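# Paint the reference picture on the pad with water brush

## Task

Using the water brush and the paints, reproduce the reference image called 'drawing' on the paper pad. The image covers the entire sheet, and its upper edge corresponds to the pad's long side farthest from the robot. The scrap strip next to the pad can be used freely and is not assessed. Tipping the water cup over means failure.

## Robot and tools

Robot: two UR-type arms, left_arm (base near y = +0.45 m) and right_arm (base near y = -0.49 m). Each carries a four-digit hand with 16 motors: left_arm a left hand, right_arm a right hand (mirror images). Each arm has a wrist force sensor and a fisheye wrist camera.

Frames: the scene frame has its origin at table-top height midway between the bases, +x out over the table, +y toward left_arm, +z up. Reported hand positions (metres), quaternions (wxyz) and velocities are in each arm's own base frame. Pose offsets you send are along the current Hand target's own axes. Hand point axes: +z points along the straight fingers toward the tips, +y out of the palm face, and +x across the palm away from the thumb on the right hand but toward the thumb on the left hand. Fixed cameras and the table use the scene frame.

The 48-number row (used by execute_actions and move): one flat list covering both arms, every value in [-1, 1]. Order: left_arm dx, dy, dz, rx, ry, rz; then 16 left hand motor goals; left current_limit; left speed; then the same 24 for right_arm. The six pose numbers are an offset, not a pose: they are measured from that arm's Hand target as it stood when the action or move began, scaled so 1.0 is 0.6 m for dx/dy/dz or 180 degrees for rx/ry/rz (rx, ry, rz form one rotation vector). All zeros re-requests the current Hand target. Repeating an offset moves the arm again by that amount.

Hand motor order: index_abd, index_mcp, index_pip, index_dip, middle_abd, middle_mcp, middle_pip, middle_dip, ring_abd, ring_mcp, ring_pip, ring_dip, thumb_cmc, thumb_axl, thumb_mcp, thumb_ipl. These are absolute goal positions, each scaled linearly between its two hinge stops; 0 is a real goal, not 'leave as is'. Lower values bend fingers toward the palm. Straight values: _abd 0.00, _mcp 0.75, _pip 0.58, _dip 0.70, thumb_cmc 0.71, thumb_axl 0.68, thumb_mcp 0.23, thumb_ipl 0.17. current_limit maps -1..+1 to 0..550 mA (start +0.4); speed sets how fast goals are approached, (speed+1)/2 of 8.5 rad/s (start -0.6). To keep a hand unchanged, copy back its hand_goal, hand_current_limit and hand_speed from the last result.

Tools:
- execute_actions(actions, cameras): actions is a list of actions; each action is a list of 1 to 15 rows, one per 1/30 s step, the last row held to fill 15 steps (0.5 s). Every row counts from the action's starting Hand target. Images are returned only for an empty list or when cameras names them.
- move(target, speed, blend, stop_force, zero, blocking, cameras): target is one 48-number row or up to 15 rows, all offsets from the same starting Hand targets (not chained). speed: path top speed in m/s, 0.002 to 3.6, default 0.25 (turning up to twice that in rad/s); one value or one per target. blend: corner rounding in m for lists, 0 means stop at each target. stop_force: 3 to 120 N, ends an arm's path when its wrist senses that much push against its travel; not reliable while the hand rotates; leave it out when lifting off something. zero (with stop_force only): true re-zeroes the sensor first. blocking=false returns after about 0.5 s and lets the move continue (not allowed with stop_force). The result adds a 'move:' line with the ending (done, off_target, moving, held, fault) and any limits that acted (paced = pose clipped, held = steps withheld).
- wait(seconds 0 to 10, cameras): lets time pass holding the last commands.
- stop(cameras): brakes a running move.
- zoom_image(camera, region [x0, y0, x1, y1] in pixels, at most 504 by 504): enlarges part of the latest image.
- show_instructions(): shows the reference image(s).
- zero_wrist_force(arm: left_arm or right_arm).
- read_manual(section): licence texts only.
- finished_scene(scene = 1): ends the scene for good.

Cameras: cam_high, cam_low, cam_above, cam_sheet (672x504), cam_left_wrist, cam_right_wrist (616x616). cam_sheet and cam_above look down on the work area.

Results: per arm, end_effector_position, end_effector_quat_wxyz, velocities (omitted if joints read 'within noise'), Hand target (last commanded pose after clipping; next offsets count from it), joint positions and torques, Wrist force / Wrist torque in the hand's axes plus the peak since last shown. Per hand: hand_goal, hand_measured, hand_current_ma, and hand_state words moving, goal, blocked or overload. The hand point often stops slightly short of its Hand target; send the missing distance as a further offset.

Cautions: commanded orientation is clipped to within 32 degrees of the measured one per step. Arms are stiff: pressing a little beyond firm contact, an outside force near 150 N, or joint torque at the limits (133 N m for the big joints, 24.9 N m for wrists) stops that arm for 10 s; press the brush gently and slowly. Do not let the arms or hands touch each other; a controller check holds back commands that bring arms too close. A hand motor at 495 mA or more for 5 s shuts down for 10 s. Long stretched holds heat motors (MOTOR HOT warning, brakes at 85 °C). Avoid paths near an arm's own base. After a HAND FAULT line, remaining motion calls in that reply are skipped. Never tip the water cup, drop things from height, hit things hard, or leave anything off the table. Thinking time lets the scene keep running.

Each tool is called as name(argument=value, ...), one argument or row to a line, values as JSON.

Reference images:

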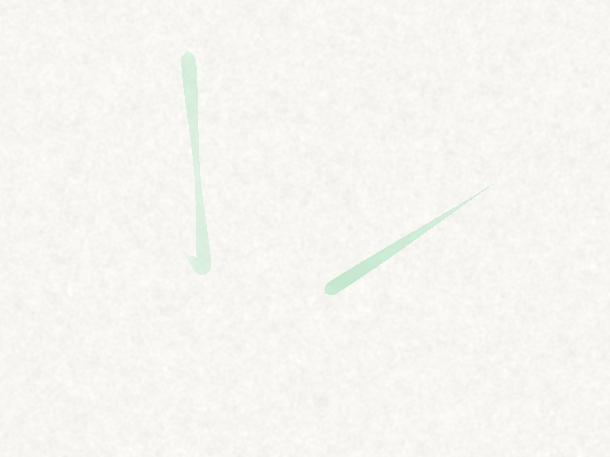

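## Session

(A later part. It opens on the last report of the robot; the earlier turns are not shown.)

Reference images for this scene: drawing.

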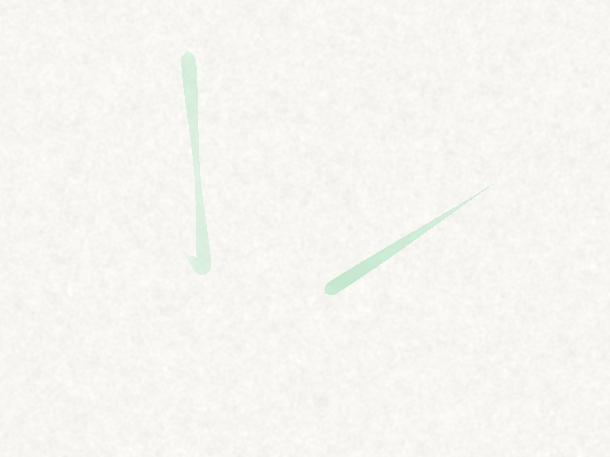

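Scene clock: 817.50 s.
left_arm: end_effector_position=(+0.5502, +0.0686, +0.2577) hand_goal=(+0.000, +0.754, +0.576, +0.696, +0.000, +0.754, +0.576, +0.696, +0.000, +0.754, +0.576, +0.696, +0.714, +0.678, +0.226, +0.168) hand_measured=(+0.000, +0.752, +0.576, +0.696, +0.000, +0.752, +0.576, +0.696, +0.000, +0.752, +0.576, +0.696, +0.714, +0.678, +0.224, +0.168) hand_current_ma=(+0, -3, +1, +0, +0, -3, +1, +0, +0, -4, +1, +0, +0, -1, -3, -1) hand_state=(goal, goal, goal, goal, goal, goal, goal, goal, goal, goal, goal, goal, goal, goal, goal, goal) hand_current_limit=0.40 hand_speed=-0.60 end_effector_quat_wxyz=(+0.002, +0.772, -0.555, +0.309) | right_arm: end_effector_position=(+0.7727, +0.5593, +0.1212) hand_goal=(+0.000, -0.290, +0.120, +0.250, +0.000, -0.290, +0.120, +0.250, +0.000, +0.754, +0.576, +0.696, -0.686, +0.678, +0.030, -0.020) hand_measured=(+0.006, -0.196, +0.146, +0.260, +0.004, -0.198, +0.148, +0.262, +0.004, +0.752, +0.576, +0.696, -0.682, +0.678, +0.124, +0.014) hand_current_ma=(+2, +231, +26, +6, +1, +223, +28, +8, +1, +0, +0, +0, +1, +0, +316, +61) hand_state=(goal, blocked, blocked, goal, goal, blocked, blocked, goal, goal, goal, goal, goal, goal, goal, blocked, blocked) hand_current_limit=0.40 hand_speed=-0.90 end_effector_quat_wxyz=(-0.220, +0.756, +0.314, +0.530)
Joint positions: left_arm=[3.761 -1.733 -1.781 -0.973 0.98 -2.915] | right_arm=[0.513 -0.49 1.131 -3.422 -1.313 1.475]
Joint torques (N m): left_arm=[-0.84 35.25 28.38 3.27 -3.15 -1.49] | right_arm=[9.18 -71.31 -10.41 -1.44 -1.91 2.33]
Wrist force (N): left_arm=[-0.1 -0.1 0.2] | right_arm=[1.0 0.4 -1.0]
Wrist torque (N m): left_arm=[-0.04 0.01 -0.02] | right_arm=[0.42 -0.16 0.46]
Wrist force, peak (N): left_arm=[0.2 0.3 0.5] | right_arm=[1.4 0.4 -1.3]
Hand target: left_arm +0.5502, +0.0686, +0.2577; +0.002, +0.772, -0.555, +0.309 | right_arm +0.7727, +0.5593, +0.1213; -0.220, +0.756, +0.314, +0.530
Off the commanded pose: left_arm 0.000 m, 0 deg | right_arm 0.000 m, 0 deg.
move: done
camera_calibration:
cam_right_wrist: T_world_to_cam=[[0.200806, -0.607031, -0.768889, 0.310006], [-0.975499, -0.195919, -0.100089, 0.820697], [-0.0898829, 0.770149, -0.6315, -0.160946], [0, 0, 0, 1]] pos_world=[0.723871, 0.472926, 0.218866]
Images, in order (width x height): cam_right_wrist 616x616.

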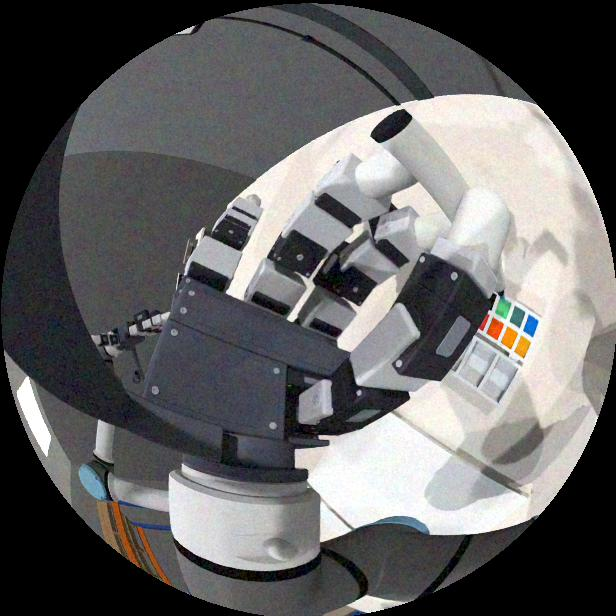

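move(
  target=[
    [0,0,0,0,0,0,0,0.754,0.576,0.696,0,0.754,0.576,0.696,0,0.754,0.576,0.696,0.714,0.678,0.226,0.168,0.4,-0.6,0.047,0,-0.0171,0,0,0,0,-0.29,0.12,0.25,0,-0.29,0.12,0.25,0,0.754,0.576,0.696,-0.686,0.678,0.03,-0.02,0.4,-0.9],
    [0,0,0,0,0,0,0,0.754,0.576,0.696,0,0.754,0.576,0.696,0,0.754,0.576,0.696,0.714,0.678,0.226,0.168,0.4,-0.6,-0.1944,-0.4726,-0.4791,0,0,0,0,-0.29,0.12,0.25,0,-0.29,0.12,0.25,0,0.754,0.576,0.696,-0.686,0.678,0.03,-0.02,0.4,-0.9],
  ],
  speed=0.25,
  blend=0.02,
  cameras=[],
)

move(
  target=[0,0,0,0,0,0,0,0.754,0.576,0.696,0,0.754,0.576,0.696,0,0.754,0.576,0.696,0.714,0.678,0.226,0.168,0.4,-0.6,-0.0407,0,0.0148,0,0,0,0,-0.29,0.12,0.25,0,-0.29,0.12,0.25,0,0.754,0.576,0.696,-0.686,0.678,0.03,-0.02,0.4,-0.9],
  speed=0.05,
  cameras=["cam_sheet","cam_right_wrist"],
)

zoom_image(
  camera="cam_right_wrist",
  region=[476, 270, 536, 330],
)

move(
  target=[
    [0,0,0,0,0,0,0,0.754,0.576,0.696,0,0.754,0.576,0.696,0,0.754,0.576,0.696,0.714,0.678,0.226,0.168,0.4,-0.6,-0.0228,0.0498,-0.0628,0,0,0,0,-0.29,0.12,0.25,0,-0.29,0.12,0.25,0,0.754,0.576,0.696,-0.686,0.678,0.03,-0.02,0.4,-0.9],
    [0,0,0,0,0,0,0,0.754,0.576,0.696,0,0.754,0.576,0.696,0,0.754,0.576,0.696,0.714,0.678,0.226,0.168,0.4,-0.6,0.0242,0.0498,-0.0799,0,0,0,0,-0.29,0.12,0.25,0,-0.29,0.12,0.25,0,0.754,0.576,0.696,-0.686,0.678,0.03,-0.02,0.4,-0.9],
  ],
  speed=0.05,
  cameras=["cam_sheet","cam_right_wrist"],
)

zoom_image(
  camera="cam_right_wrist",
  region=[476, 270, 536, 330],
)

zoom_image(
  camera="cam_right_wrist",
  region=[436, 230, 576, 370],
)

Scene clock: 834.63 s.
left_arm: end_effector_position=(+0.5502, +0.0686, +0.2577) hand_goal=(+0.000, +0.754, +0.576, +0.696, +0.000, +0.754, +0.576, +0.696, +0.000, +0.754, +0.576, +0.696, +0.714, +0.678, +0.226, +0.168) hand_measured=(+0.000, +0.752, +0.576, +0.696, +0.000, +0.752, +0.576, +0.696, +0.000, +0.752, +0.576, +0.696, +0.714, +0.678, +0.224, +0.168) hand_current_ma=(+0, -3, +1, +0, +0, -3, +1, +0, +0, -4, +1, +0, +0, -1, -3, -1) hand_state=(goal, goal, goal, goal, goal, goal, goal, goal, goal, goal, goal, goal, goal, goal, goal, goal) hand_current_limit=0.40 hand_speed=-0.60 end_effector_quat_wxyz=(+0.002, +0.772, -0.555, +0.309) | right_arm: end_effector_position=(+0.3531, +0.5396, +0.1099) hand_goal=(+0.000, -0.290, +0.120, +0.250, +0.000, -0.290, +0.120, +0.250, +0.000, +0.754, +0.576, +0.696, -0.686, +0.678, +0.030, -0.020) hand_measured=(+0.006, -0.196, +0.146, +0.260, +0.004, -0.198, +0.148, +0.262, +0.004, +0.752, +0.576, +0.696, -0.682, +0.678, +0.124, +0.014) hand_current_ma=(+2, +231, +26, +6, +1, +223, +28, +8, +1, +0, +0, +0, +1, +0, +316, +61) hand_state=(goal, blocked, blocked, goal, goal, blocked, blocked, goal, goal, goal, goal, goal, goal, goal, blocked, blocked) hand_current_limit=0.40 hand_speed=-0.90 end_effector_quat_wxyz=(-0.220, +0.756, +0.314, +0.530)
Joint positions: left_arm=[3.761 -1.733 -1.781 -0.973 0.98 -2.915] | right_arm=[0.974 -0.851 2.053 -3.989 -1.746 1.635]
Joint torques (N m): left_arm=[1.42 35.53 28.64 3.43 -3.5 -1.62] | right_arm=[10.61 -51.94 -0.94 -4.21 -2.7 2.62]
Wrist force (N): left_arm=[-0.2 0.3 0.1] | right_arm=[0.7 1.0 -1.3]
Wrist torque (N m): left_arm=[0.02 0.02 -0.02] | right_arm=[0.47 -0.15 0.26]
Wrist force, peak (N): left_arm=[-0.6 0.1 0.7] | right_arm=[-0.1 -0.6 -2.6]
Hand target: left_arm +0.5502, +0.0686, +0.2577; +0.002, +0.772, -0.555, +0.309 | right_arm +0.3530, +0.5396, +0.1099; -0.220, +0.756, +0.314, +0.530
Off the commanded pose: left_arm 0.000 m, 0 deg | right_arm 0.000 m, 0 deg.
move: done; blend cut to 0.015 m at target 1
No camera images: "cameras" was empty.

Scene clock: 835.57 s.
left_arm: end_effector_position=(+0.5502, +0.0686, +0.2577) hand_goal=(+0.000, +0.754, +0.576, +0.696, +0.000, +0.754, +0.576, +0.696, +0.000, +0.754, +0.576, +0.696, +0.714, +0.678, +0.226, +0.168) hand_measured=(+0.000, +0.752, +0.576, +0.696, +0.000, +0.752, +0.576, +0.696, +0.000, +0.752, +0.576, +0.696, +0.714, +0.678, +0.224, +0.168) hand_current_ma=(+0, -3, +1, +0, +0, -3, +1, +0, +0, -4, +1, +0, +0, -1, -3, -1) hand_state=(goal, goal, goal, goal, goal, goal, goal, goal, goal, goal, goal, goal, goal, goal, goal, goal) hand_current_limit=0.40 hand_speed=-0.60 end_effector_quat_wxyz=(+0.002, +0.772, -0.555, +0.309) | right_arm: end_effector_position=(+0.3530, +0.5396, +0.0839) hand_goal=(+0.000, -0.290, +0.120, +0.250, +0.000, -0.290, +0.120, +0.250, +0.000, +0.754, +0.576, +0.696, -0.686, +0.678, +0.030, -0.020) hand_measured=(+0.006, -0.196, +0.146, +0.260, +0.004, -0.198, +0.148, +0.262, +0.004, +0.752, +0.576, +0.696, -0.682, +0.678, +0.124, +0.014) hand_current_ma=(+2, +231, +26, +6, +1, +223, +28, +8, +1, +0, +0, +0, +1, +0, +316, +61) hand_state=(goal, blocked, blocked, goal, goal, blocked, blocked, goal, goal, goal, goal, goal, goal, goal, blocked, blocked) hand_current_limit=0.40 hand_speed=-0.90 end_effector_quat_wxyz=(-0.220, +0.756, +0.314, +0.530)
Joint positions: left_arm=[3.761 -1.733 -1.781 -0.973 0.98 -2.915] | right_arm=[0.974 -0.786 2.043 -4.044 -1.746 1.635]
Joint torques (N m): left_arm=[0.08 35.22 27.97 3.24 -3.29 -1.47] | right_arm=[10.65 -27.7 -18.9 -4.12 -2.64 0.77]
Wrist force (N): left_arm=[-0.1 0.2 0.1] | right_arm=[0.6 0.9 -1.4]
Wrist torque (N m): left_arm=[0.01 0.01 -0.01] | right_arm=[0.50 -0.10 0.23]
Wrist force, peak (N): left_arm=[-0.6 0.3 0.4] | right_arm=[1.3 1.0 -1.6]
Hand target: left_arm +0.5502, +0.0686, +0.2577; +0.002, +0.772, -0.555, +0.309 | right_arm +0.3530, +0.5396, +0.0839; -0.220, +0.756, +0.314, +0.530
Off the commanded pose: left_arm 0.000 m, 0 deg | right_arm 0.000 m, 0 deg.
move: done
camera_calibration:
cam_right_wrist: T_world_to_cam=[[0.200801, -0.606984, -0.768927, 0.353711], [-0.975501, -0.195903, -0.100102, 0.403693], [-0.0898755, 0.770189, -0.631451, -0.207019], [0, 0, 0, 1]] pos_world=[0.304171, 0.453226, 0.181666]
Images, in order (width x height): cam_sheet 672x504, cam_right_wrist 616x616.

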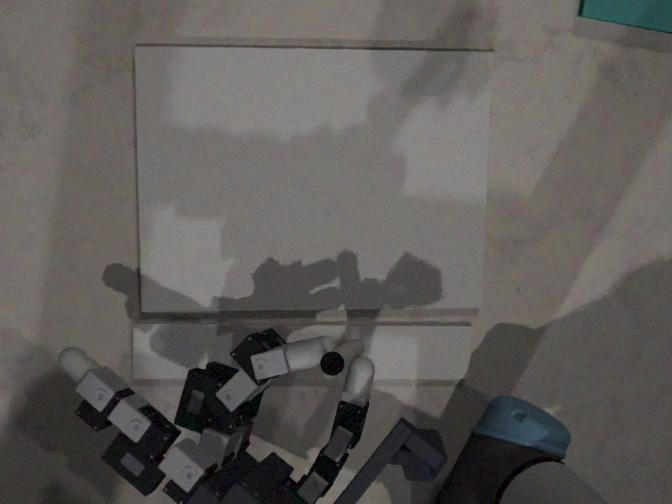

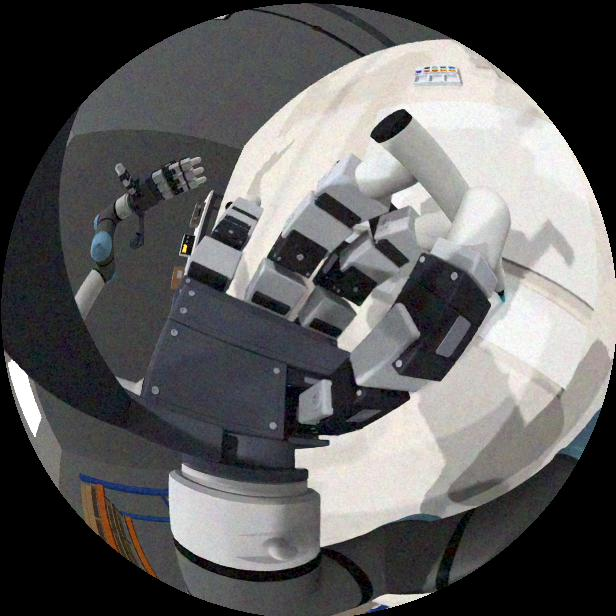

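Scaled by 8.400 from the camera's 616x616 image, which has a finer 880x880 frame.

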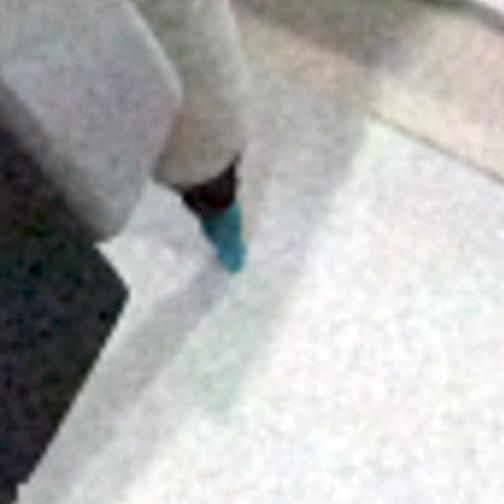

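Scene clock: 837.87 s.
left_arm: end_effector_position=(+0.5502, +0.0686, +0.2577) hand_goal=(+0.000, +0.754, +0.576, +0.696, +0.000, +0.754, +0.576, +0.696, +0.000, +0.754, +0.576, +0.696, +0.714, +0.678, +0.226, +0.168) hand_measured=(+0.000, +0.752, +0.576, +0.696, +0.000, +0.752, +0.576, +0.696, +0.000, +0.752, +0.576, +0.696, +0.714, +0.678, +0.224, +0.168) hand_current_ma=(+0, -3, +1, +0, +0, -3, +1, +0, +0, -4, +1, +0, +0, -1, -3, -1) hand_state=(goal, goal, goal, goal, goal, goal, goal, goal, goal, goal, goal, goal, goal, goal, goal, goal) hand_current_limit=0.40 hand_speed=-0.60 end_effector_quat_wxyz=(+0.002, +0.772, -0.555, +0.309) | right_arm: end_effector_position=(+0.3459, +0.4901, +0.1139) hand_goal=(+0.000, -0.290, +0.120, +0.250, +0.000, -0.290, +0.120, +0.250, +0.000, +0.754, +0.576, +0.696, -0.686, +0.678, +0.030, -0.020) hand_measured=(+0.006, -0.196, +0.146, +0.260, +0.004, -0.198, +0.148, +0.262, +0.004, +0.752, +0.576, +0.696, -0.682, +0.678, +0.124, +0.014) hand_current_ma=(+2, +231, +26, +6, +1, +223, +28, +8, +1, +0, +0, +0, +1, +0, +316, +61) hand_state=(goal, blocked, blocked, goal, goal, blocked, blocked, goal, goal, goal, goal, goal, goal, goal, blocked, blocked) hand_current_limit=0.40 hand_speed=-0.90 end_effector_quat_wxyz=(-0.220, +0.756, +0.314, +0.530)
Joint positions: left_arm=[3.761 -1.733 -1.781 -0.973 0.98 -2.915] | right_arm=[0.92 -0.906 2.198 -4.081 -1.695 1.616]
Joint torques (N m): left_arm=[0.12 35.83 28.88 3.37 -3.36 -1.62] | right_arm=[-11.5 -48.49 1.45 -1.13 2.55 -0.63]
Wrist force (N): left_arm=[-0.3 0.1 0.3] | right_arm=[0.3 0.9 -1.5]
Wrist torque (N m): left_arm=[-0.01 0.04 -0.03] | right_arm=[0.54 -0.08 0.47]
Wrist force, peak (N): left_arm=[-0.3 0.3 0.7] | right_arm=[0.7 1.0 -1.8]
Hand target: left_arm +0.5502, +0.0686, +0.2577; +0.002, +0.772, -0.555, +0.309 | right_arm +0.3459, +0.4901, +0.1139; -0.220, +0.756, +0.314, +0.530
Off the commanded pose: left_arm 0.000 m, 0 deg | right_arm 0.000 m, 0 deg.
move: done
camera_calibration:
cam_right_wrist: T_world_to_cam=[[0.200948, -0.607063, -0.768827, 0.348048], [-0.97547, -0.19601, -0.100189, 0.390116], [-0.0898771, 0.770101, -0.631559, -0.150593], [0, 0, 0, 1]] pos_world=[0.297072, 0.403726, 0.211566]
Images, in order (width x height): cam_sheet 672x504, cam_right_wrist 616x616.

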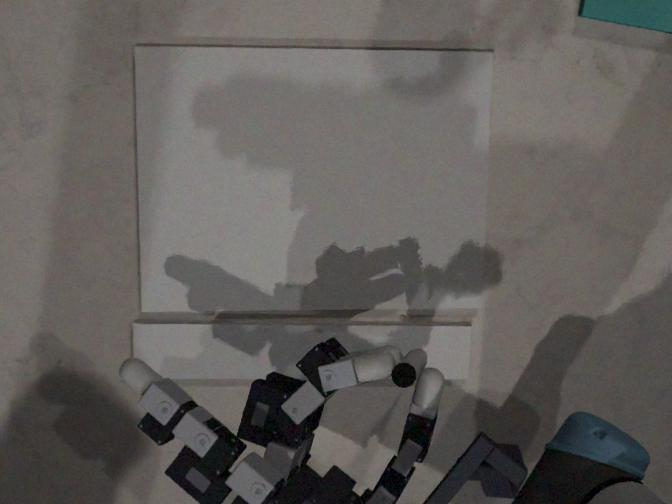

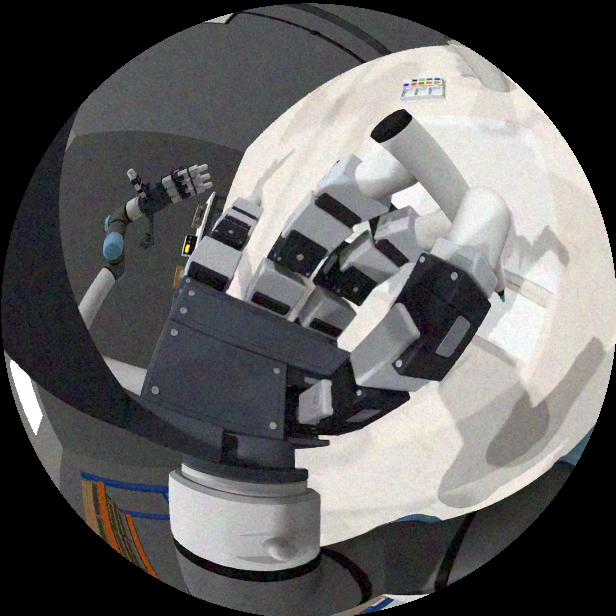

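Scaled by 8.400 from the camera's 616x616 image, which has a finer 880x880 frame.

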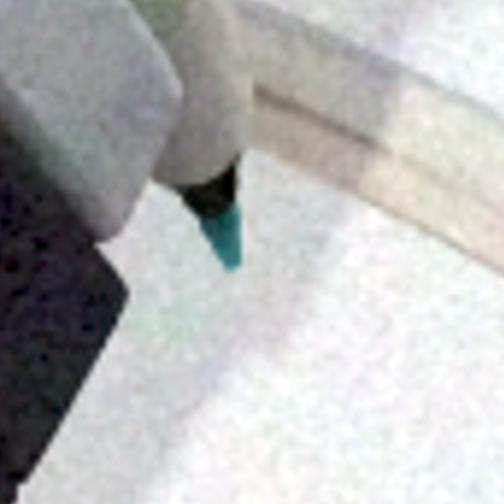

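Scaled by 3.600 from the camera's 616x616 image, which has a finer 880x880 frame.

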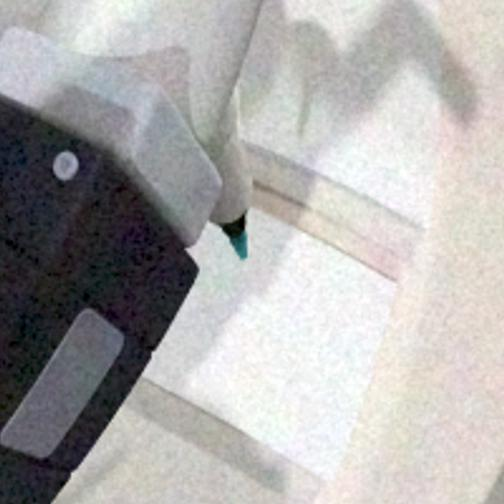

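move(
  target=[0,0,0,0,0,0,0,0.754,0.576,0.696,0,0.754,0.576,0.696,0,0.754,0.576,0.696,0.714,0.678,0.226,0.168,0.4,-0.6,0.08,0.24,-0.34,0,0,0,0,-0.29,0.12,0.25,0,-0.29,0.12,0.25,0,0.754,0.576,0.696,-0.686,0.678,0.03,-0.02,0.4,-0.9],
  speed=0.25,
  cameras=["cam_sheet","cam_above"],
)

zoom_image(
  camera="cam_sheet",
  region=[340, 310, 480, 400],
)

zoom_image(
  camera="cam_above",
  region=[320, 400, 480, 500],
)

Scene clock: 845.60 s.
left_arm: end_effector_position=(+0.5502, +0.0686, +0.2577) hand_goal=(+0.000, +0.754, +0.576, +0.696, +0.000, +0.754, +0.576, +0.696, +0.000, +0.754, +0.576, +0.696, +0.714, +0.678, +0.226, +0.168) hand_measured=(+0.000, +0.752, +0.576, +0.696, +0.000, +0.752, +0.576, +0.696, +0.000, +0.752, +0.576, +0.696, +0.714, +0.678, +0.224, +0.168) hand_current_ma=(+0, -3, +1, +0, +0, -3, +1, +0, +0, -4, +1, +0, +0, -1, -3, -1) hand_state=(goal, goal, goal, goal, goal, goal, goal, goal, goal, goal, goal, goal, goal, goal, goal, goal) hand_current_limit=0.40 hand_speed=-0.60 end_effector_quat_wxyz=(+0.002, +0.772, -0.555, +0.309) | right_arm: end_effector_position=(+0.3243, +0.2643, +0.2288) hand_goal=(+0.000, -0.290, +0.120, +0.250, +0.000, -0.290, +0.120, +0.250, +0.000, +0.754, +0.576, +0.696, -0.686, +0.678, +0.030, -0.020) hand_measured=(+0.006, -0.196, +0.146, +0.260, +0.004, -0.198, +0.148, +0.262, +0.004, +0.752, +0.576, +0.696, -0.682, +0.678, +0.124, +0.014) hand_current_ma=(+2, +231, +26, +6, +1, +223, +28, +8, +1, +0, +0, +0, +1, +0, +316, +61) hand_state=(goal, blocked, blocked, goal, goal, blocked, blocked, goal, goal, goal, goal, goal, goal, goal, blocked, blocked) hand_current_limit=0.40 hand_speed=-0.90 end_effector_quat_wxyz=(-0.220, +0.756, +0.314, +0.530)
Joint positions: left_arm=[3.761 -1.733 -1.781 -0.973 0.98 -2.915] | right_arm=[0.306 -1.699 2.788 -3.842 -1.12 1.394]
Joint torques (N m): left_arm=[-0.31 35.71 29.79 3.51 -3.31 -1.6] | right_arm=[-10.77 -19.86 -2.76 -1.14 3 -3.21]
Wrist force (N): left_arm=[-0.1 0.4 0.3] | right_arm=[0.4 0.2 -1.0]
Wrist torque (N m): left_arm=[0.01 0.01 -0.02] | right_arm=[0.43 -0.10 0.38]
Wrist force, peak (N): left_arm=[-0.6 0.1 0.6] | right_arm=[0.9 1.3 -2.0]
Hand target: left_arm +0.5502, +0.0686, +0.2577; +0.002, +0.772, -0.555, +0.309 | right_arm +0.3243, +0.2643, +0.2288; -0.220, +0.756, +0.314, +0.530
Off the commanded pose: left_arm 0.000 m, 0 deg | right_arm 0.000 m, 0 deg.
move: done
Images, in order (width x height): cam_above 672x504, cam_sheet 672x504.

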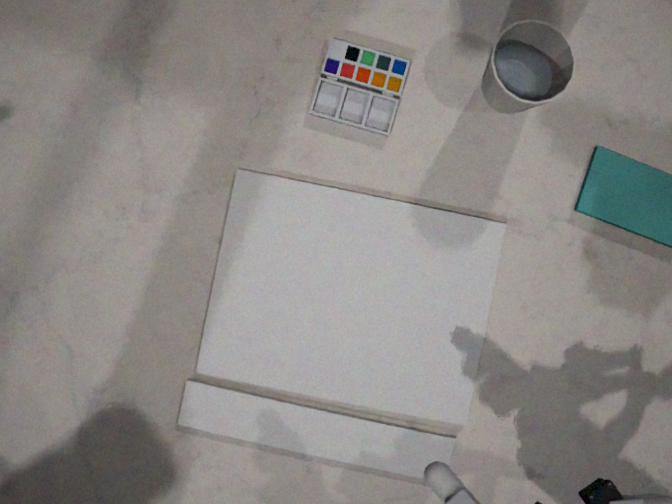

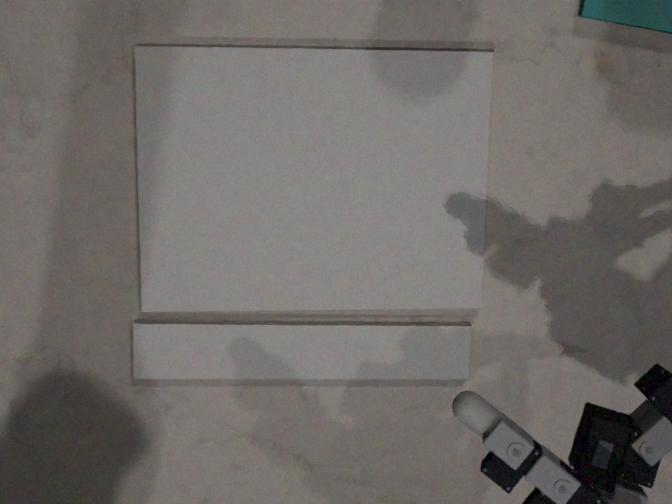

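Scaled by 3.600.

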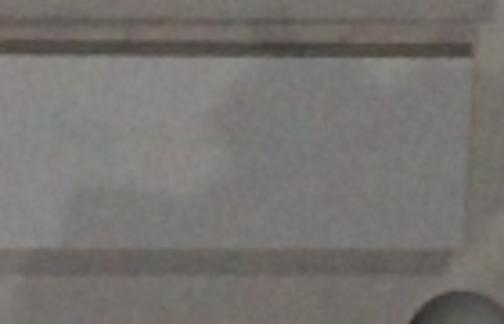

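Scaled by 3.150.

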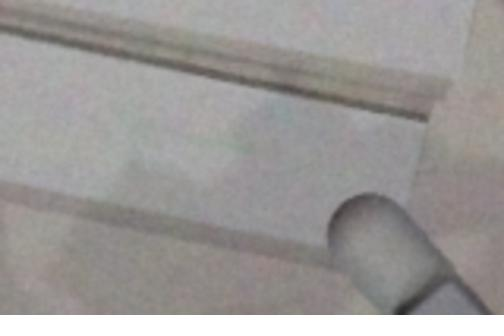

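move(
  target=[
    [0,0,0,0,0,0,0,0.754,0.576,0.696,0,0.754,0.576,0.696,0,0.754,0.576,0.696,0.714,0.678,0.226,0.168,0.4,-0.6,0.2411,0.3448,0.5591,0,0.1111,0,0,-0.29,0.12,0.25,0,-0.29,0.12,0.25,0,0.754,0.576,0.696,-0.686,0.678,0.03,-0.02,0.4,-0.9],
    [0,0,0,0,0,0,0,0.754,0.576,0.696,0,0.754,0.576,0.696,0,0.754,0.576,0.696,0.714,0.678,0.226,0.168,0.4,-0.6,0.0762,0.3448,0.6191,0,0.1111,0,0,-0.29,0.12,0.25,0,-0.29,0.12,0.25,0,0.754,0.576,0.696,-0.686,0.678,0.03,-0.02,0.4,-0.9],
    [0,0,0,0,0,0,0,0.754,0.576,0.696,0,0.754,0.576,0.696,0,0.754,0.576,0.696,0.714,0.678,0.226,0.168,0.4,-0.6,0.2411,0.3448,0.5591,0,0.1111,0,0,-0.29,0.12,0.25,0,-0.29,0.12,0.25,0,0.754,0.576,0.696,-0.686,0.678,0.03,-0.02,0.4,-0.9],
  ],
  speed=[0.25,0.1,0.1],
  cameras=["cam_right_wrist"],
)

zoom_image(
  camera="cam_right_wrist",
  region=[476, 270, 536, 330],
)

move(
  target=[0,0,0,0,0,0,0,0.754,0.576,0.696,0,0.754,0.576,0.696,0,0.754,0.576,0.696,0.714,0.678,0.226,0.168,0.4,-0.6,-0.153,-0.1635,0.2636,0,-0.1111,0,0,-0.29,0.12,0.25,0,-0.29,0.12,0.25,0,0.754,0.576,0.696,-0.686,0.678,0.03,-0.02,0.4,-0.9],
  speed=0.25,
  cameras=[],
)

move(
  target=[
    [0,0,0,0,0,0,0,0.754,0.576,0.696,0,0.754,0.576,0.696,0,0.754,0.576,0.696,0.714,0.678,0.226,0.168,0.4,-0.6,-0.1174,0,0.051,0,0,0,0,-0.29,0.12,0.25,0,-0.29,0.12,0.25,0,0.754,0.576,0.696,-0.686,0.678,0.03,-0.02,0.4,-0.9],
    [0,0,0,0,0,0,0,0.754,0.576,0.696,0,0.754,0.576,0.696,0,0.754,0.576,0.696,0.714,0.678,0.226,0.168,0.4,-0.6,-0.1174,0.005,0.051,0,0,0,0,-0.29,0.12,0.25,0,-0.29,0.12,0.25,0,0.754,0.576,0.696,-0.686,0.678,0.03,-0.02,0.4,-0.9],
    [0,0,0,0,0,0,0,0.754,0.576,0.696,0,0.754,0.576,0.696,0,0.754,0.576,0.696,0.714,0.678,0.226,0.168,0.4,-0.6,-0.1157,0,0.0557,0,0,0,0,-0.29,0.12,0.25,0,-0.29,0.12,0.25,0,0.754,0.576,0.696,-0.686,0.678,0.03,-0.02,0.4,-0.9],
    [0,0,0,0,0,0,0,0.754,0.576,0.696,0,0.754,0.576,0.696,0,0.754,0.576,0.696,0.714,0.678,0.226,0.168,0.4,-0.6,-0.1174,-0.005,0.051,0,0,0,0,-0.29,0.12,0.25,0,-0.29,0.12,0.25,0,0.754,0.576,0.696,-0.686,0.678,0.03,-0.02,0.4,-0.9],
    [0,0,0,0,0,0,0,0.754,0.576,0.696,0,0.754,0.576,0.696,0,0.754,0.576,0.696,0.714,0.678,0.226,0.168,0.4,-0.6,-0.1191,0,0.0463,0,0,0,0,-0.29,0.12,0.25,0,-0.29,0.12,0.25,0,0.754,0.576,0.696,-0.686,0.678,0.03,-0.02,0.4,-0.9],
    [0,0,0,0,0,0,0,0.754,0.576,0.696,0,0.754,0.576,0.696,0,0.754,0.576,0.696,0.714,0.678,0.226,0.168,0.4,-0.6,-0.1174,0.005,0.051,0,0,0,0,-0.29,0.12,0.25,0,-0.29,0.12,0.25,0,0.754,0.576,0.696,-0.686,0.678,0.03,-0.02,0.4,-0.9],
    [0,0,0,0,0,0,0,0.754,0.576,0.696,0,0.754,0.576,0.696,0,0.754,0.576,0.696,0.714,0.678,0.226,0.168,0.4,-0.6,-0.1174,-0.005,0.051,0,0,0,0,-0.29,0.12,0.25,0,-0.29,0.12,0.25,0,0.754,0.576,0.696,-0.686,0.678,0.03,-0.02,0.4,-0.9],
    [0,0,0,0,0,0,0,0.754,0.576,0.696,0,0.754,0.576,0.696,0,0.754,0.576,0.696,0.714,0.678,0.226,0.168,0.4,-0.6,-0.1174,0,0.051,0,0,0,0,-0.29,0.12,0.25,0,-0.29,0.12,0.25,0,0.754,0.576,0.696,-0.686,0.678,0.03,-0.02,0.4,-0.9],
  ],
  speed=[0.1,0.02,0.02,0.02,0.02,0.02,0.02,0.02],
  cameras=["cam_right_wrist"],
)

zoom_image(
  camera="cam_right_wrist",
  region=[476, 270, 536, 330],
)

move(
  target=[0,0,0,0,0,0,0,0.754,0.576,0.696,0,0.754,0.576,0.696,0,0.754,0.576,0.696,0.714,0.678,0.226,0.168,0.4,-0.6,0.0548,0,-0.02,0,0,0,0,-0.29,0.12,0.25,0,-0.29,0.12,0.25,0,0.754,0.576,0.696,-0.686,0.678,0.03,-0.02,0.4,-0.9],
  speed=0.05,
  cameras=["cam_right_wrist"],
)

zoom_image(
  camera="cam_right_wrist",
  region=[476, 270, 536, 330],
)

Scene clock: 869.73 s.
left_arm: end_effector_position=(+0.5502, +0.0686, +0.2577) hand_goal=(+0.000, +0.754, +0.576, +0.696, +0.000, +0.754, +0.576, +0.696, +0.000, +0.754, +0.576, +0.696, +0.714, +0.678, +0.226, +0.168) hand_measured=(+0.000, +0.752, +0.576, +0.696, +0.000, +0.752, +0.576, +0.696, +0.000, +0.752, +0.576, +0.696, +0.714, +0.678, +0.224, +0.168) hand_current_ma=(+0, -3, +1, +0, +0, -3, +1, +0, +0, -4, +1, +0, +0, -1, -3, -1) hand_state=(goal, goal, goal, goal, goal, goal, goal, goal, goal, goal, goal, goal, goal, goal, goal, goal) hand_current_limit=0.40 hand_speed=-0.60 end_effector_quat_wxyz=(+0.002, +0.772, -0.555, +0.309) | right_arm: end_effector_position=(+0.7282, +0.3768, +0.2500) hand_goal=(+0.000, -0.290, +0.120, +0.250, +0.000, -0.290, +0.120, +0.250, +0.000, +0.754, +0.576, +0.696, -0.686, +0.678, +0.030, -0.020) hand_measured=(+0.006, -0.196, +0.146, +0.260, +0.004, -0.198, +0.148, +0.262, +0.004, +0.752, +0.576, +0.696, -0.682, +0.678, +0.124, +0.014) hand_current_ma=(+2, +231, +26, +6, +1, +223, +28, +8, +1, +0, +0, +0, +2, +0, +316, +61) hand_state=(goal, blocked, blocked, goal, goal, blocked, blocked, goal, goal, goal, goal, goal, goal, goal, blocked, blocked) hand_current_limit=0.40 hand_speed=-0.90 end_effector_quat_wxyz=(-0.271, +0.653, +0.271, +0.653)
Joint positions: left_arm=[3.761 -1.733 -1.781 -0.973 0.98 -2.915] | right_arm=[0.263 -0.793 1.634 -3.983 -1.046 1.571]
Joint torques (N m): left_arm=[0.74 35.19 28.08 3.51 -3.43 -1.67] | right_arm=[10.8 -59.45 -26.93 -0.26 -1.84 -2.77]
Wrist force (N): left_arm=[-0.2 0.0 0.3] | right_arm=[1.2 0.5 -1.8]
Wrist torque (N m): left_arm=[-0.04 0.02 -0.02] | right_arm=[0.35 -0.14 0.29]
Wrist force, peak (N): left_arm=[-0.1 0.1 0.9] | right_arm=[1.5 0.4 -1.8]
Hand target: left_arm +0.5502, +0.0686, +0.2577; +0.002, +0.772, -0.555, +0.309 | right_arm +0.7282, +0.3768, +0.2501; -0.271, +0.653, +0.271, +0.653
Off the commanded pose: left_arm 0.000 m, 0 deg | right_arm 0.000 m, 0 deg.
move: done
camera_calibration:
cam_right_wrist: T_world_to_cam=[[0.398516, -0.408235, -0.821297, 0.101391], [-0.916206, -0.136322, -0.376807, 0.757966], [0.0418654, 0.902641, -0.428354, -0.139739], [0, 0, 0, 1]] pos_world=[0.659897, 0.270852, 0.309022]
Images, in order (width x height): cam_right_wrist 616x616.

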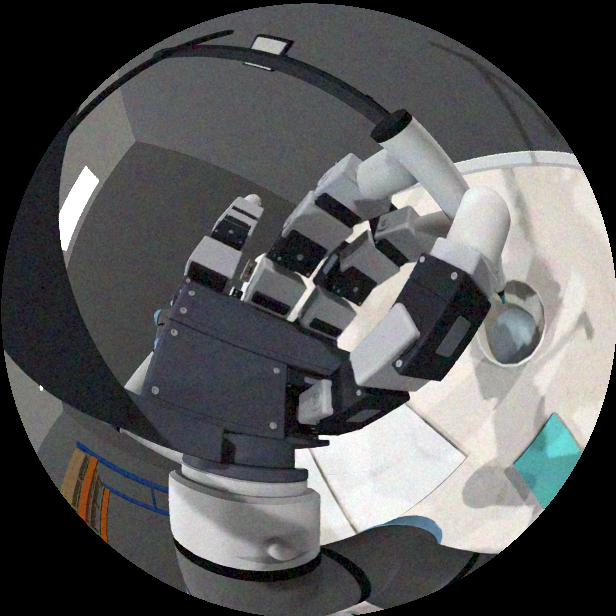

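Scaled by 8.400 from the camera's 616x616 image, which has a finer 880x880 frame.

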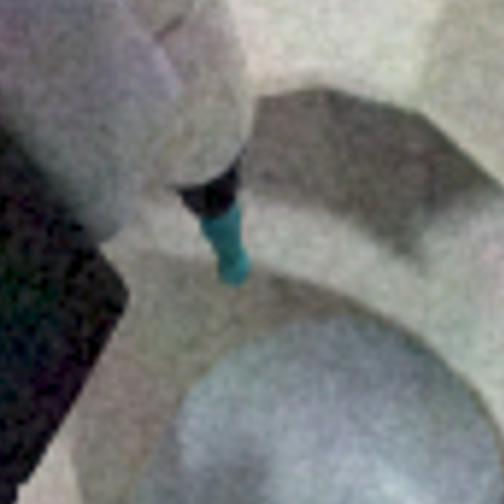

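Scene clock: 871.27 s.
left_arm: end_effector_position=(+0.5502, +0.0686, +0.2577) hand_goal=(+0.000, +0.754, +0.576, +0.696, +0.000, +0.754, +0.576, +0.696, +0.000, +0.754, +0.576, +0.696, +0.714, +0.678, +0.226, +0.168) hand_measured=(+0.000, +0.752, +0.576, +0.696, +0.000, +0.752, +0.576, +0.696, +0.000, +0.752, +0.576, +0.696, +0.714, +0.678, +0.224, +0.168) hand_current_ma=(+0, -3, +1, +0, +0, -3, +1, +0, +0, -4, +1, +0, +0, -1, -3, -1) hand_state=(goal, goal, goal, goal, goal, goal, goal, goal, goal, goal, goal, goal, goal, goal, goal, goal) hand_current_limit=0.40 hand_speed=-0.60 end_effector_quat_wxyz=(+0.002, +0.772, -0.555, +0.309) | right_arm: end_effector_position=(+0.7702, +0.5581, +0.1583) hand_goal=(+0.000, -0.290, +0.120, +0.250, +0.000, -0.290, +0.120, +0.250, +0.000, +0.754, +0.576, +0.696, -0.686, +0.678, +0.030, -0.020) hand_measured=(+0.006, -0.196, +0.146, +0.260, +0.004, -0.198, +0.148, +0.262, +0.004, +0.752, +0.576, +0.696, -0.682, +0.678, +0.124, +0.014) hand_current_ma=(+2, +231, +26, +6, +1, +223, +28, +8, +1, +0, +0, +0, +2, +0, +316, +61) hand_state=(goal, blocked, blocked, goal, goal, blocked, blocked, goal, goal, goal, goal, goal, goal, goal, blocked, blocked) hand_current_limit=0.40 hand_speed=-0.90 end_effector_quat_wxyz=(-0.220, +0.756, +0.314, +0.530)
Joint positions: left_arm=[3.761 -1.733 -1.781 -0.973 0.98 -2.915] | right_arm=[0.513 -0.551 1.148 -3.377 -1.313 1.475]
Joint torques (N m): left_arm=[1.24 36.09 29.07 3.44 -3.41 -1.59] | right_arm=[10.8 -44.84 -30.92 -1 -2.44 2.72]
Wrist force (N): left_arm=[-0.3 0.0 0.2] | right_arm=[0.9 0.3 -1.3]
Wrist torque (N m): left_arm=[-0.03 0.03 -0.03] | right_arm=[0.40 -0.15 0.38]
Wrist force, peak (N): left_arm=[-0.2 0.1 0.8] | right_arm=[1.3 1.2 -3.0]
Hand target: left_arm +0.5502, +0.0686, +0.2577; +0.002, +0.772, -0.555, +0.309 | right_arm +0.7703, +0.5581, +0.1583; -0.220, +0.756, +0.314, +0.530
Off the commanded pose: left_arm 0.000 m, 0 deg | right_arm 0.000 m, 0 deg.
move: done
No camera images: "cameras" was empty.

Scene clock: 875.23 s.
left_arm: end_effector_position=(+0.5502, +0.0686, +0.2577) hand_goal=(+0.000, +0.754, +0.576, +0.696, +0.000, +0.754, +0.576, +0.696, +0.000, +0.754, +0.576, +0.696, +0.714, +0.678, +0.226, +0.168) hand_measured=(+0.000, +0.752, +0.576, +0.696, +0.000, +0.752, +0.576, +0.696, +0.000, +0.752, +0.576, +0.696, +0.714, +0.678, +0.224, +0.168) hand_current_ma=(+0, -3, +1, +0, +0, -3, +1, +0, +0, -4, +1, +0, +0, -1, -3, -1) hand_state=(goal, goal, goal, goal, goal, goal, goal, goal, goal, goal, goal, goal, goal, goal, goal, goal) hand_current_limit=0.40 hand_speed=-0.60 end_effector_quat_wxyz=(+0.002, +0.772, -0.555, +0.309) | right_arm: end_effector_position=(+0.7735, +0.5615, +0.0818) hand_goal=(+0.000, -0.290, +0.120, +0.250, +0.000, -0.290, +0.120, +0.250, +0.000, +0.754, +0.576, +0.696, -0.686, +0.678, +0.030, -0.020) hand_measured=(+0.006, -0.196, +0.146, +0.260, +0.004, -0.198, +0.148, +0.262, +0.004, +0.752, +0.576, +0.696, -0.682, +0.678, +0.124, +0.014) hand_current_ma=(+2, +231, +26, +6, +1, +223, +28, +8, +1, +0, +0, +0, +2, +0, +316, +61) hand_state=(goal, blocked, blocked, goal, goal, blocked, blocked, goal, goal, goal, goal, goal, goal, goal, blocked, blocked) hand_current_limit=0.40 hand_speed=-0.90 end_effector_quat_wxyz=(-0.220, +0.756, +0.314, +0.530)
Joint positions: left_arm=[3.761 -1.733 -1.781 -0.973 0.98 -2.915] | right_arm=[0.515 -0.422 1.107 -3.466 -1.315 1.475]
Joint torques (N m): left_arm=[0.48 37.29 28.66 3.55 -3.19 -1.62] | right_arm=[-11.35 -47.66 -29.37 -1.08 2.66 -3.19]
Wrist force (N): left_arm=[0.1 0.2 0.2] | right_arm=[1.1 0.6 -1.3]
Wrist torque (N m): left_arm=[0.00 -0.01 0.01] | right_arm=[0.44 -0.16 0.44]
Wrist force, peak (N): left_arm=[-0.6 0.2 0.5] | right_arm=[1.6 0.5 -1.7]
Hand target: left_arm +0.5502, +0.0686, +0.2577; +0.002, +0.772, -0.555, +0.309 | right_arm +0.7736, +0.5614, +0.0817; -0.220, +0.756, +0.314, +0.530
Off the commanded pose: left_arm 0.000 m, 0 deg | right_arm 0.000 m, 0 deg.
move: done
camera_calibration:
cam_right_wrist: T_world_to_cam=[[0.20103, -0.606937, -0.768905, 0.280683], [-0.975453, -0.196046, -0.100282, 0.818028], [-0.089876, 0.77019, -0.63145, -0.187483], [0, 0, 0, 1]] pos_world=[0.724672, 0.475126, 0.179465]
Images, in order (width x height): cam_right_wrist 616x616.

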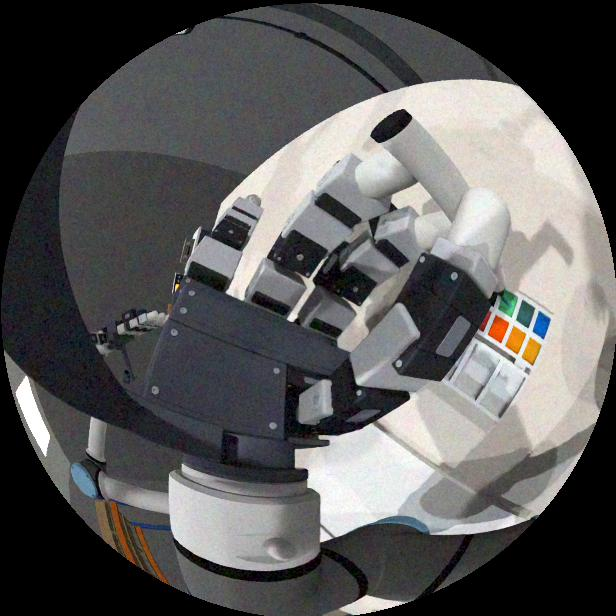

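Scaled by 8.400 from the camera's 616x616 image, which has a finer 880x880 frame.

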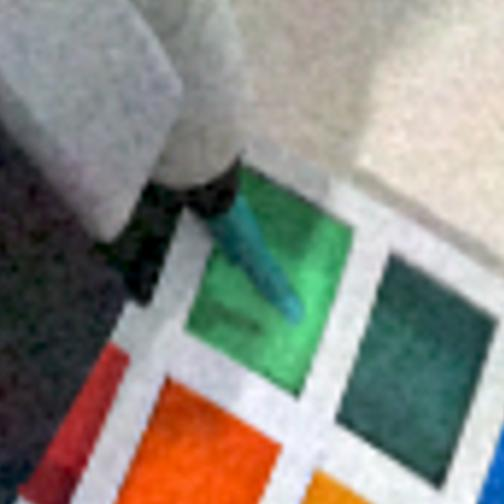

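Scene clock: 876.30 s.
left_arm: end_effector_position=(+0.5502, +0.0686, +0.2577) hand_goal=(+0.000, +0.754, +0.576, +0.696, +0.000, +0.754, +0.576, +0.696, +0.000, +0.754, +0.576, +0.696, +0.714, +0.678, +0.226, +0.168) hand_measured=(+0.000, +0.752, +0.576, +0.696, +0.000, +0.752, +0.576, +0.696, +0.000, +0.752, +0.576, +0.696, +0.714, +0.678, +0.224, +0.168) hand_current_ma=(+0, -3, +1, +0, +0, -3, +1, +0, +0, -4, +1, +0, +0, -1, -3, -1) hand_state=(goal, goal, goal, goal, goal, goal, goal, goal, goal, goal, goal, goal, goal, goal, goal, goal) hand_current_limit=0.40 hand_speed=-0.60 end_effector_quat_wxyz=(+0.002, +0.772, -0.555, +0.309) | right_arm: end_effector_position=(+0.7735, +0.5614, +0.1166) hand_goal=(+0.000, -0.290, +0.120, +0.250, +0.000, -0.290, +0.120, +0.250, +0.000, +0.754, +0.576, +0.696, -0.686, +0.678, +0.030, -0.020) hand_measured=(+0.006, -0.196, +0.146, +0.260, +0.004, -0.198, +0.148, +0.262, +0.004, +0.752, +0.576, +0.696, -0.682, +0.678, +0.124, +0.014) hand_current_ma=(+2, +231, +26, +6, +1, +223, +28, +8, +1, +0, +0, +0, +2, +0, +316, +61) hand_state=(goal, blocked, blocked, goal, goal, blocked, blocked, goal, goal, goal, goal, goal, goal, goal, blocked, blocked) hand_current_limit=0.40 hand_speed=-0.90 end_effector_quat_wxyz=(-0.220, +0.756, +0.314, +0.530)
Joint positions: left_arm=[3.761 -1.733 -1.781 -0.973 0.98 -2.915] | right_arm=[0.515 -0.478 1.121 -3.423 -1.315 1.475]
Joint torques (N m): left_arm=[-0.37 36.2 28.21 3.56 -3.43 -1.46] | right_arm=[-11.63 -71.86 -10.43 -1.37 2.75 -2.91]
Wrist force (N): left_arm=[-0.3 -0.1 0.3] | right_arm=[0.8 0.2 -1.1]
Wrist torque (N m): left_arm=[-0.05 0.03 -0.03] | right_arm=[0.39 -0.14 0.43]
Wrist force, peak (N): left_arm=[-0.4 0.4 0.3] | right_arm=[1.4 0.5 -1.5]
Hand target: left_arm +0.5502, +0.0686, +0.2577; +0.002, +0.772, -0.555, +0.309 | right_arm +0.7735, +0.5614, +0.1167; -0.220, +0.756, +0.314, +0.530
Off the commanded pose: left_arm 0.000 m, 0 deg | right_arm 0.000 m, 0 deg.
move: done
camera_calibration:
cam_right_wrist: T_world_to_cam=[[0.200806, -0.607031, -0.768889, 0.307583], [-0.975499, -0.195919, -0.100089, 0.821428], [-0.0898829, 0.770149, -0.6315, -0.165396], [0, 0, 0, 1]] pos_world=[0.724671, 0.475026, 0.214266]
Images, in order (width x height): cam_right_wrist 616x616.

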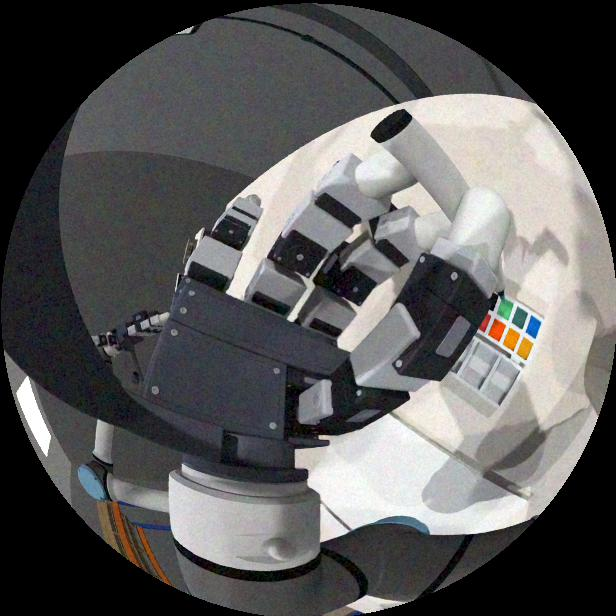

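Scaled by 8.400 from the camera's 616x616 image, which has a finer 880x880 frame.

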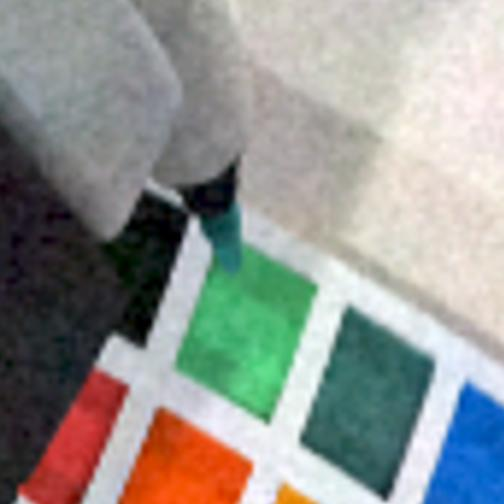

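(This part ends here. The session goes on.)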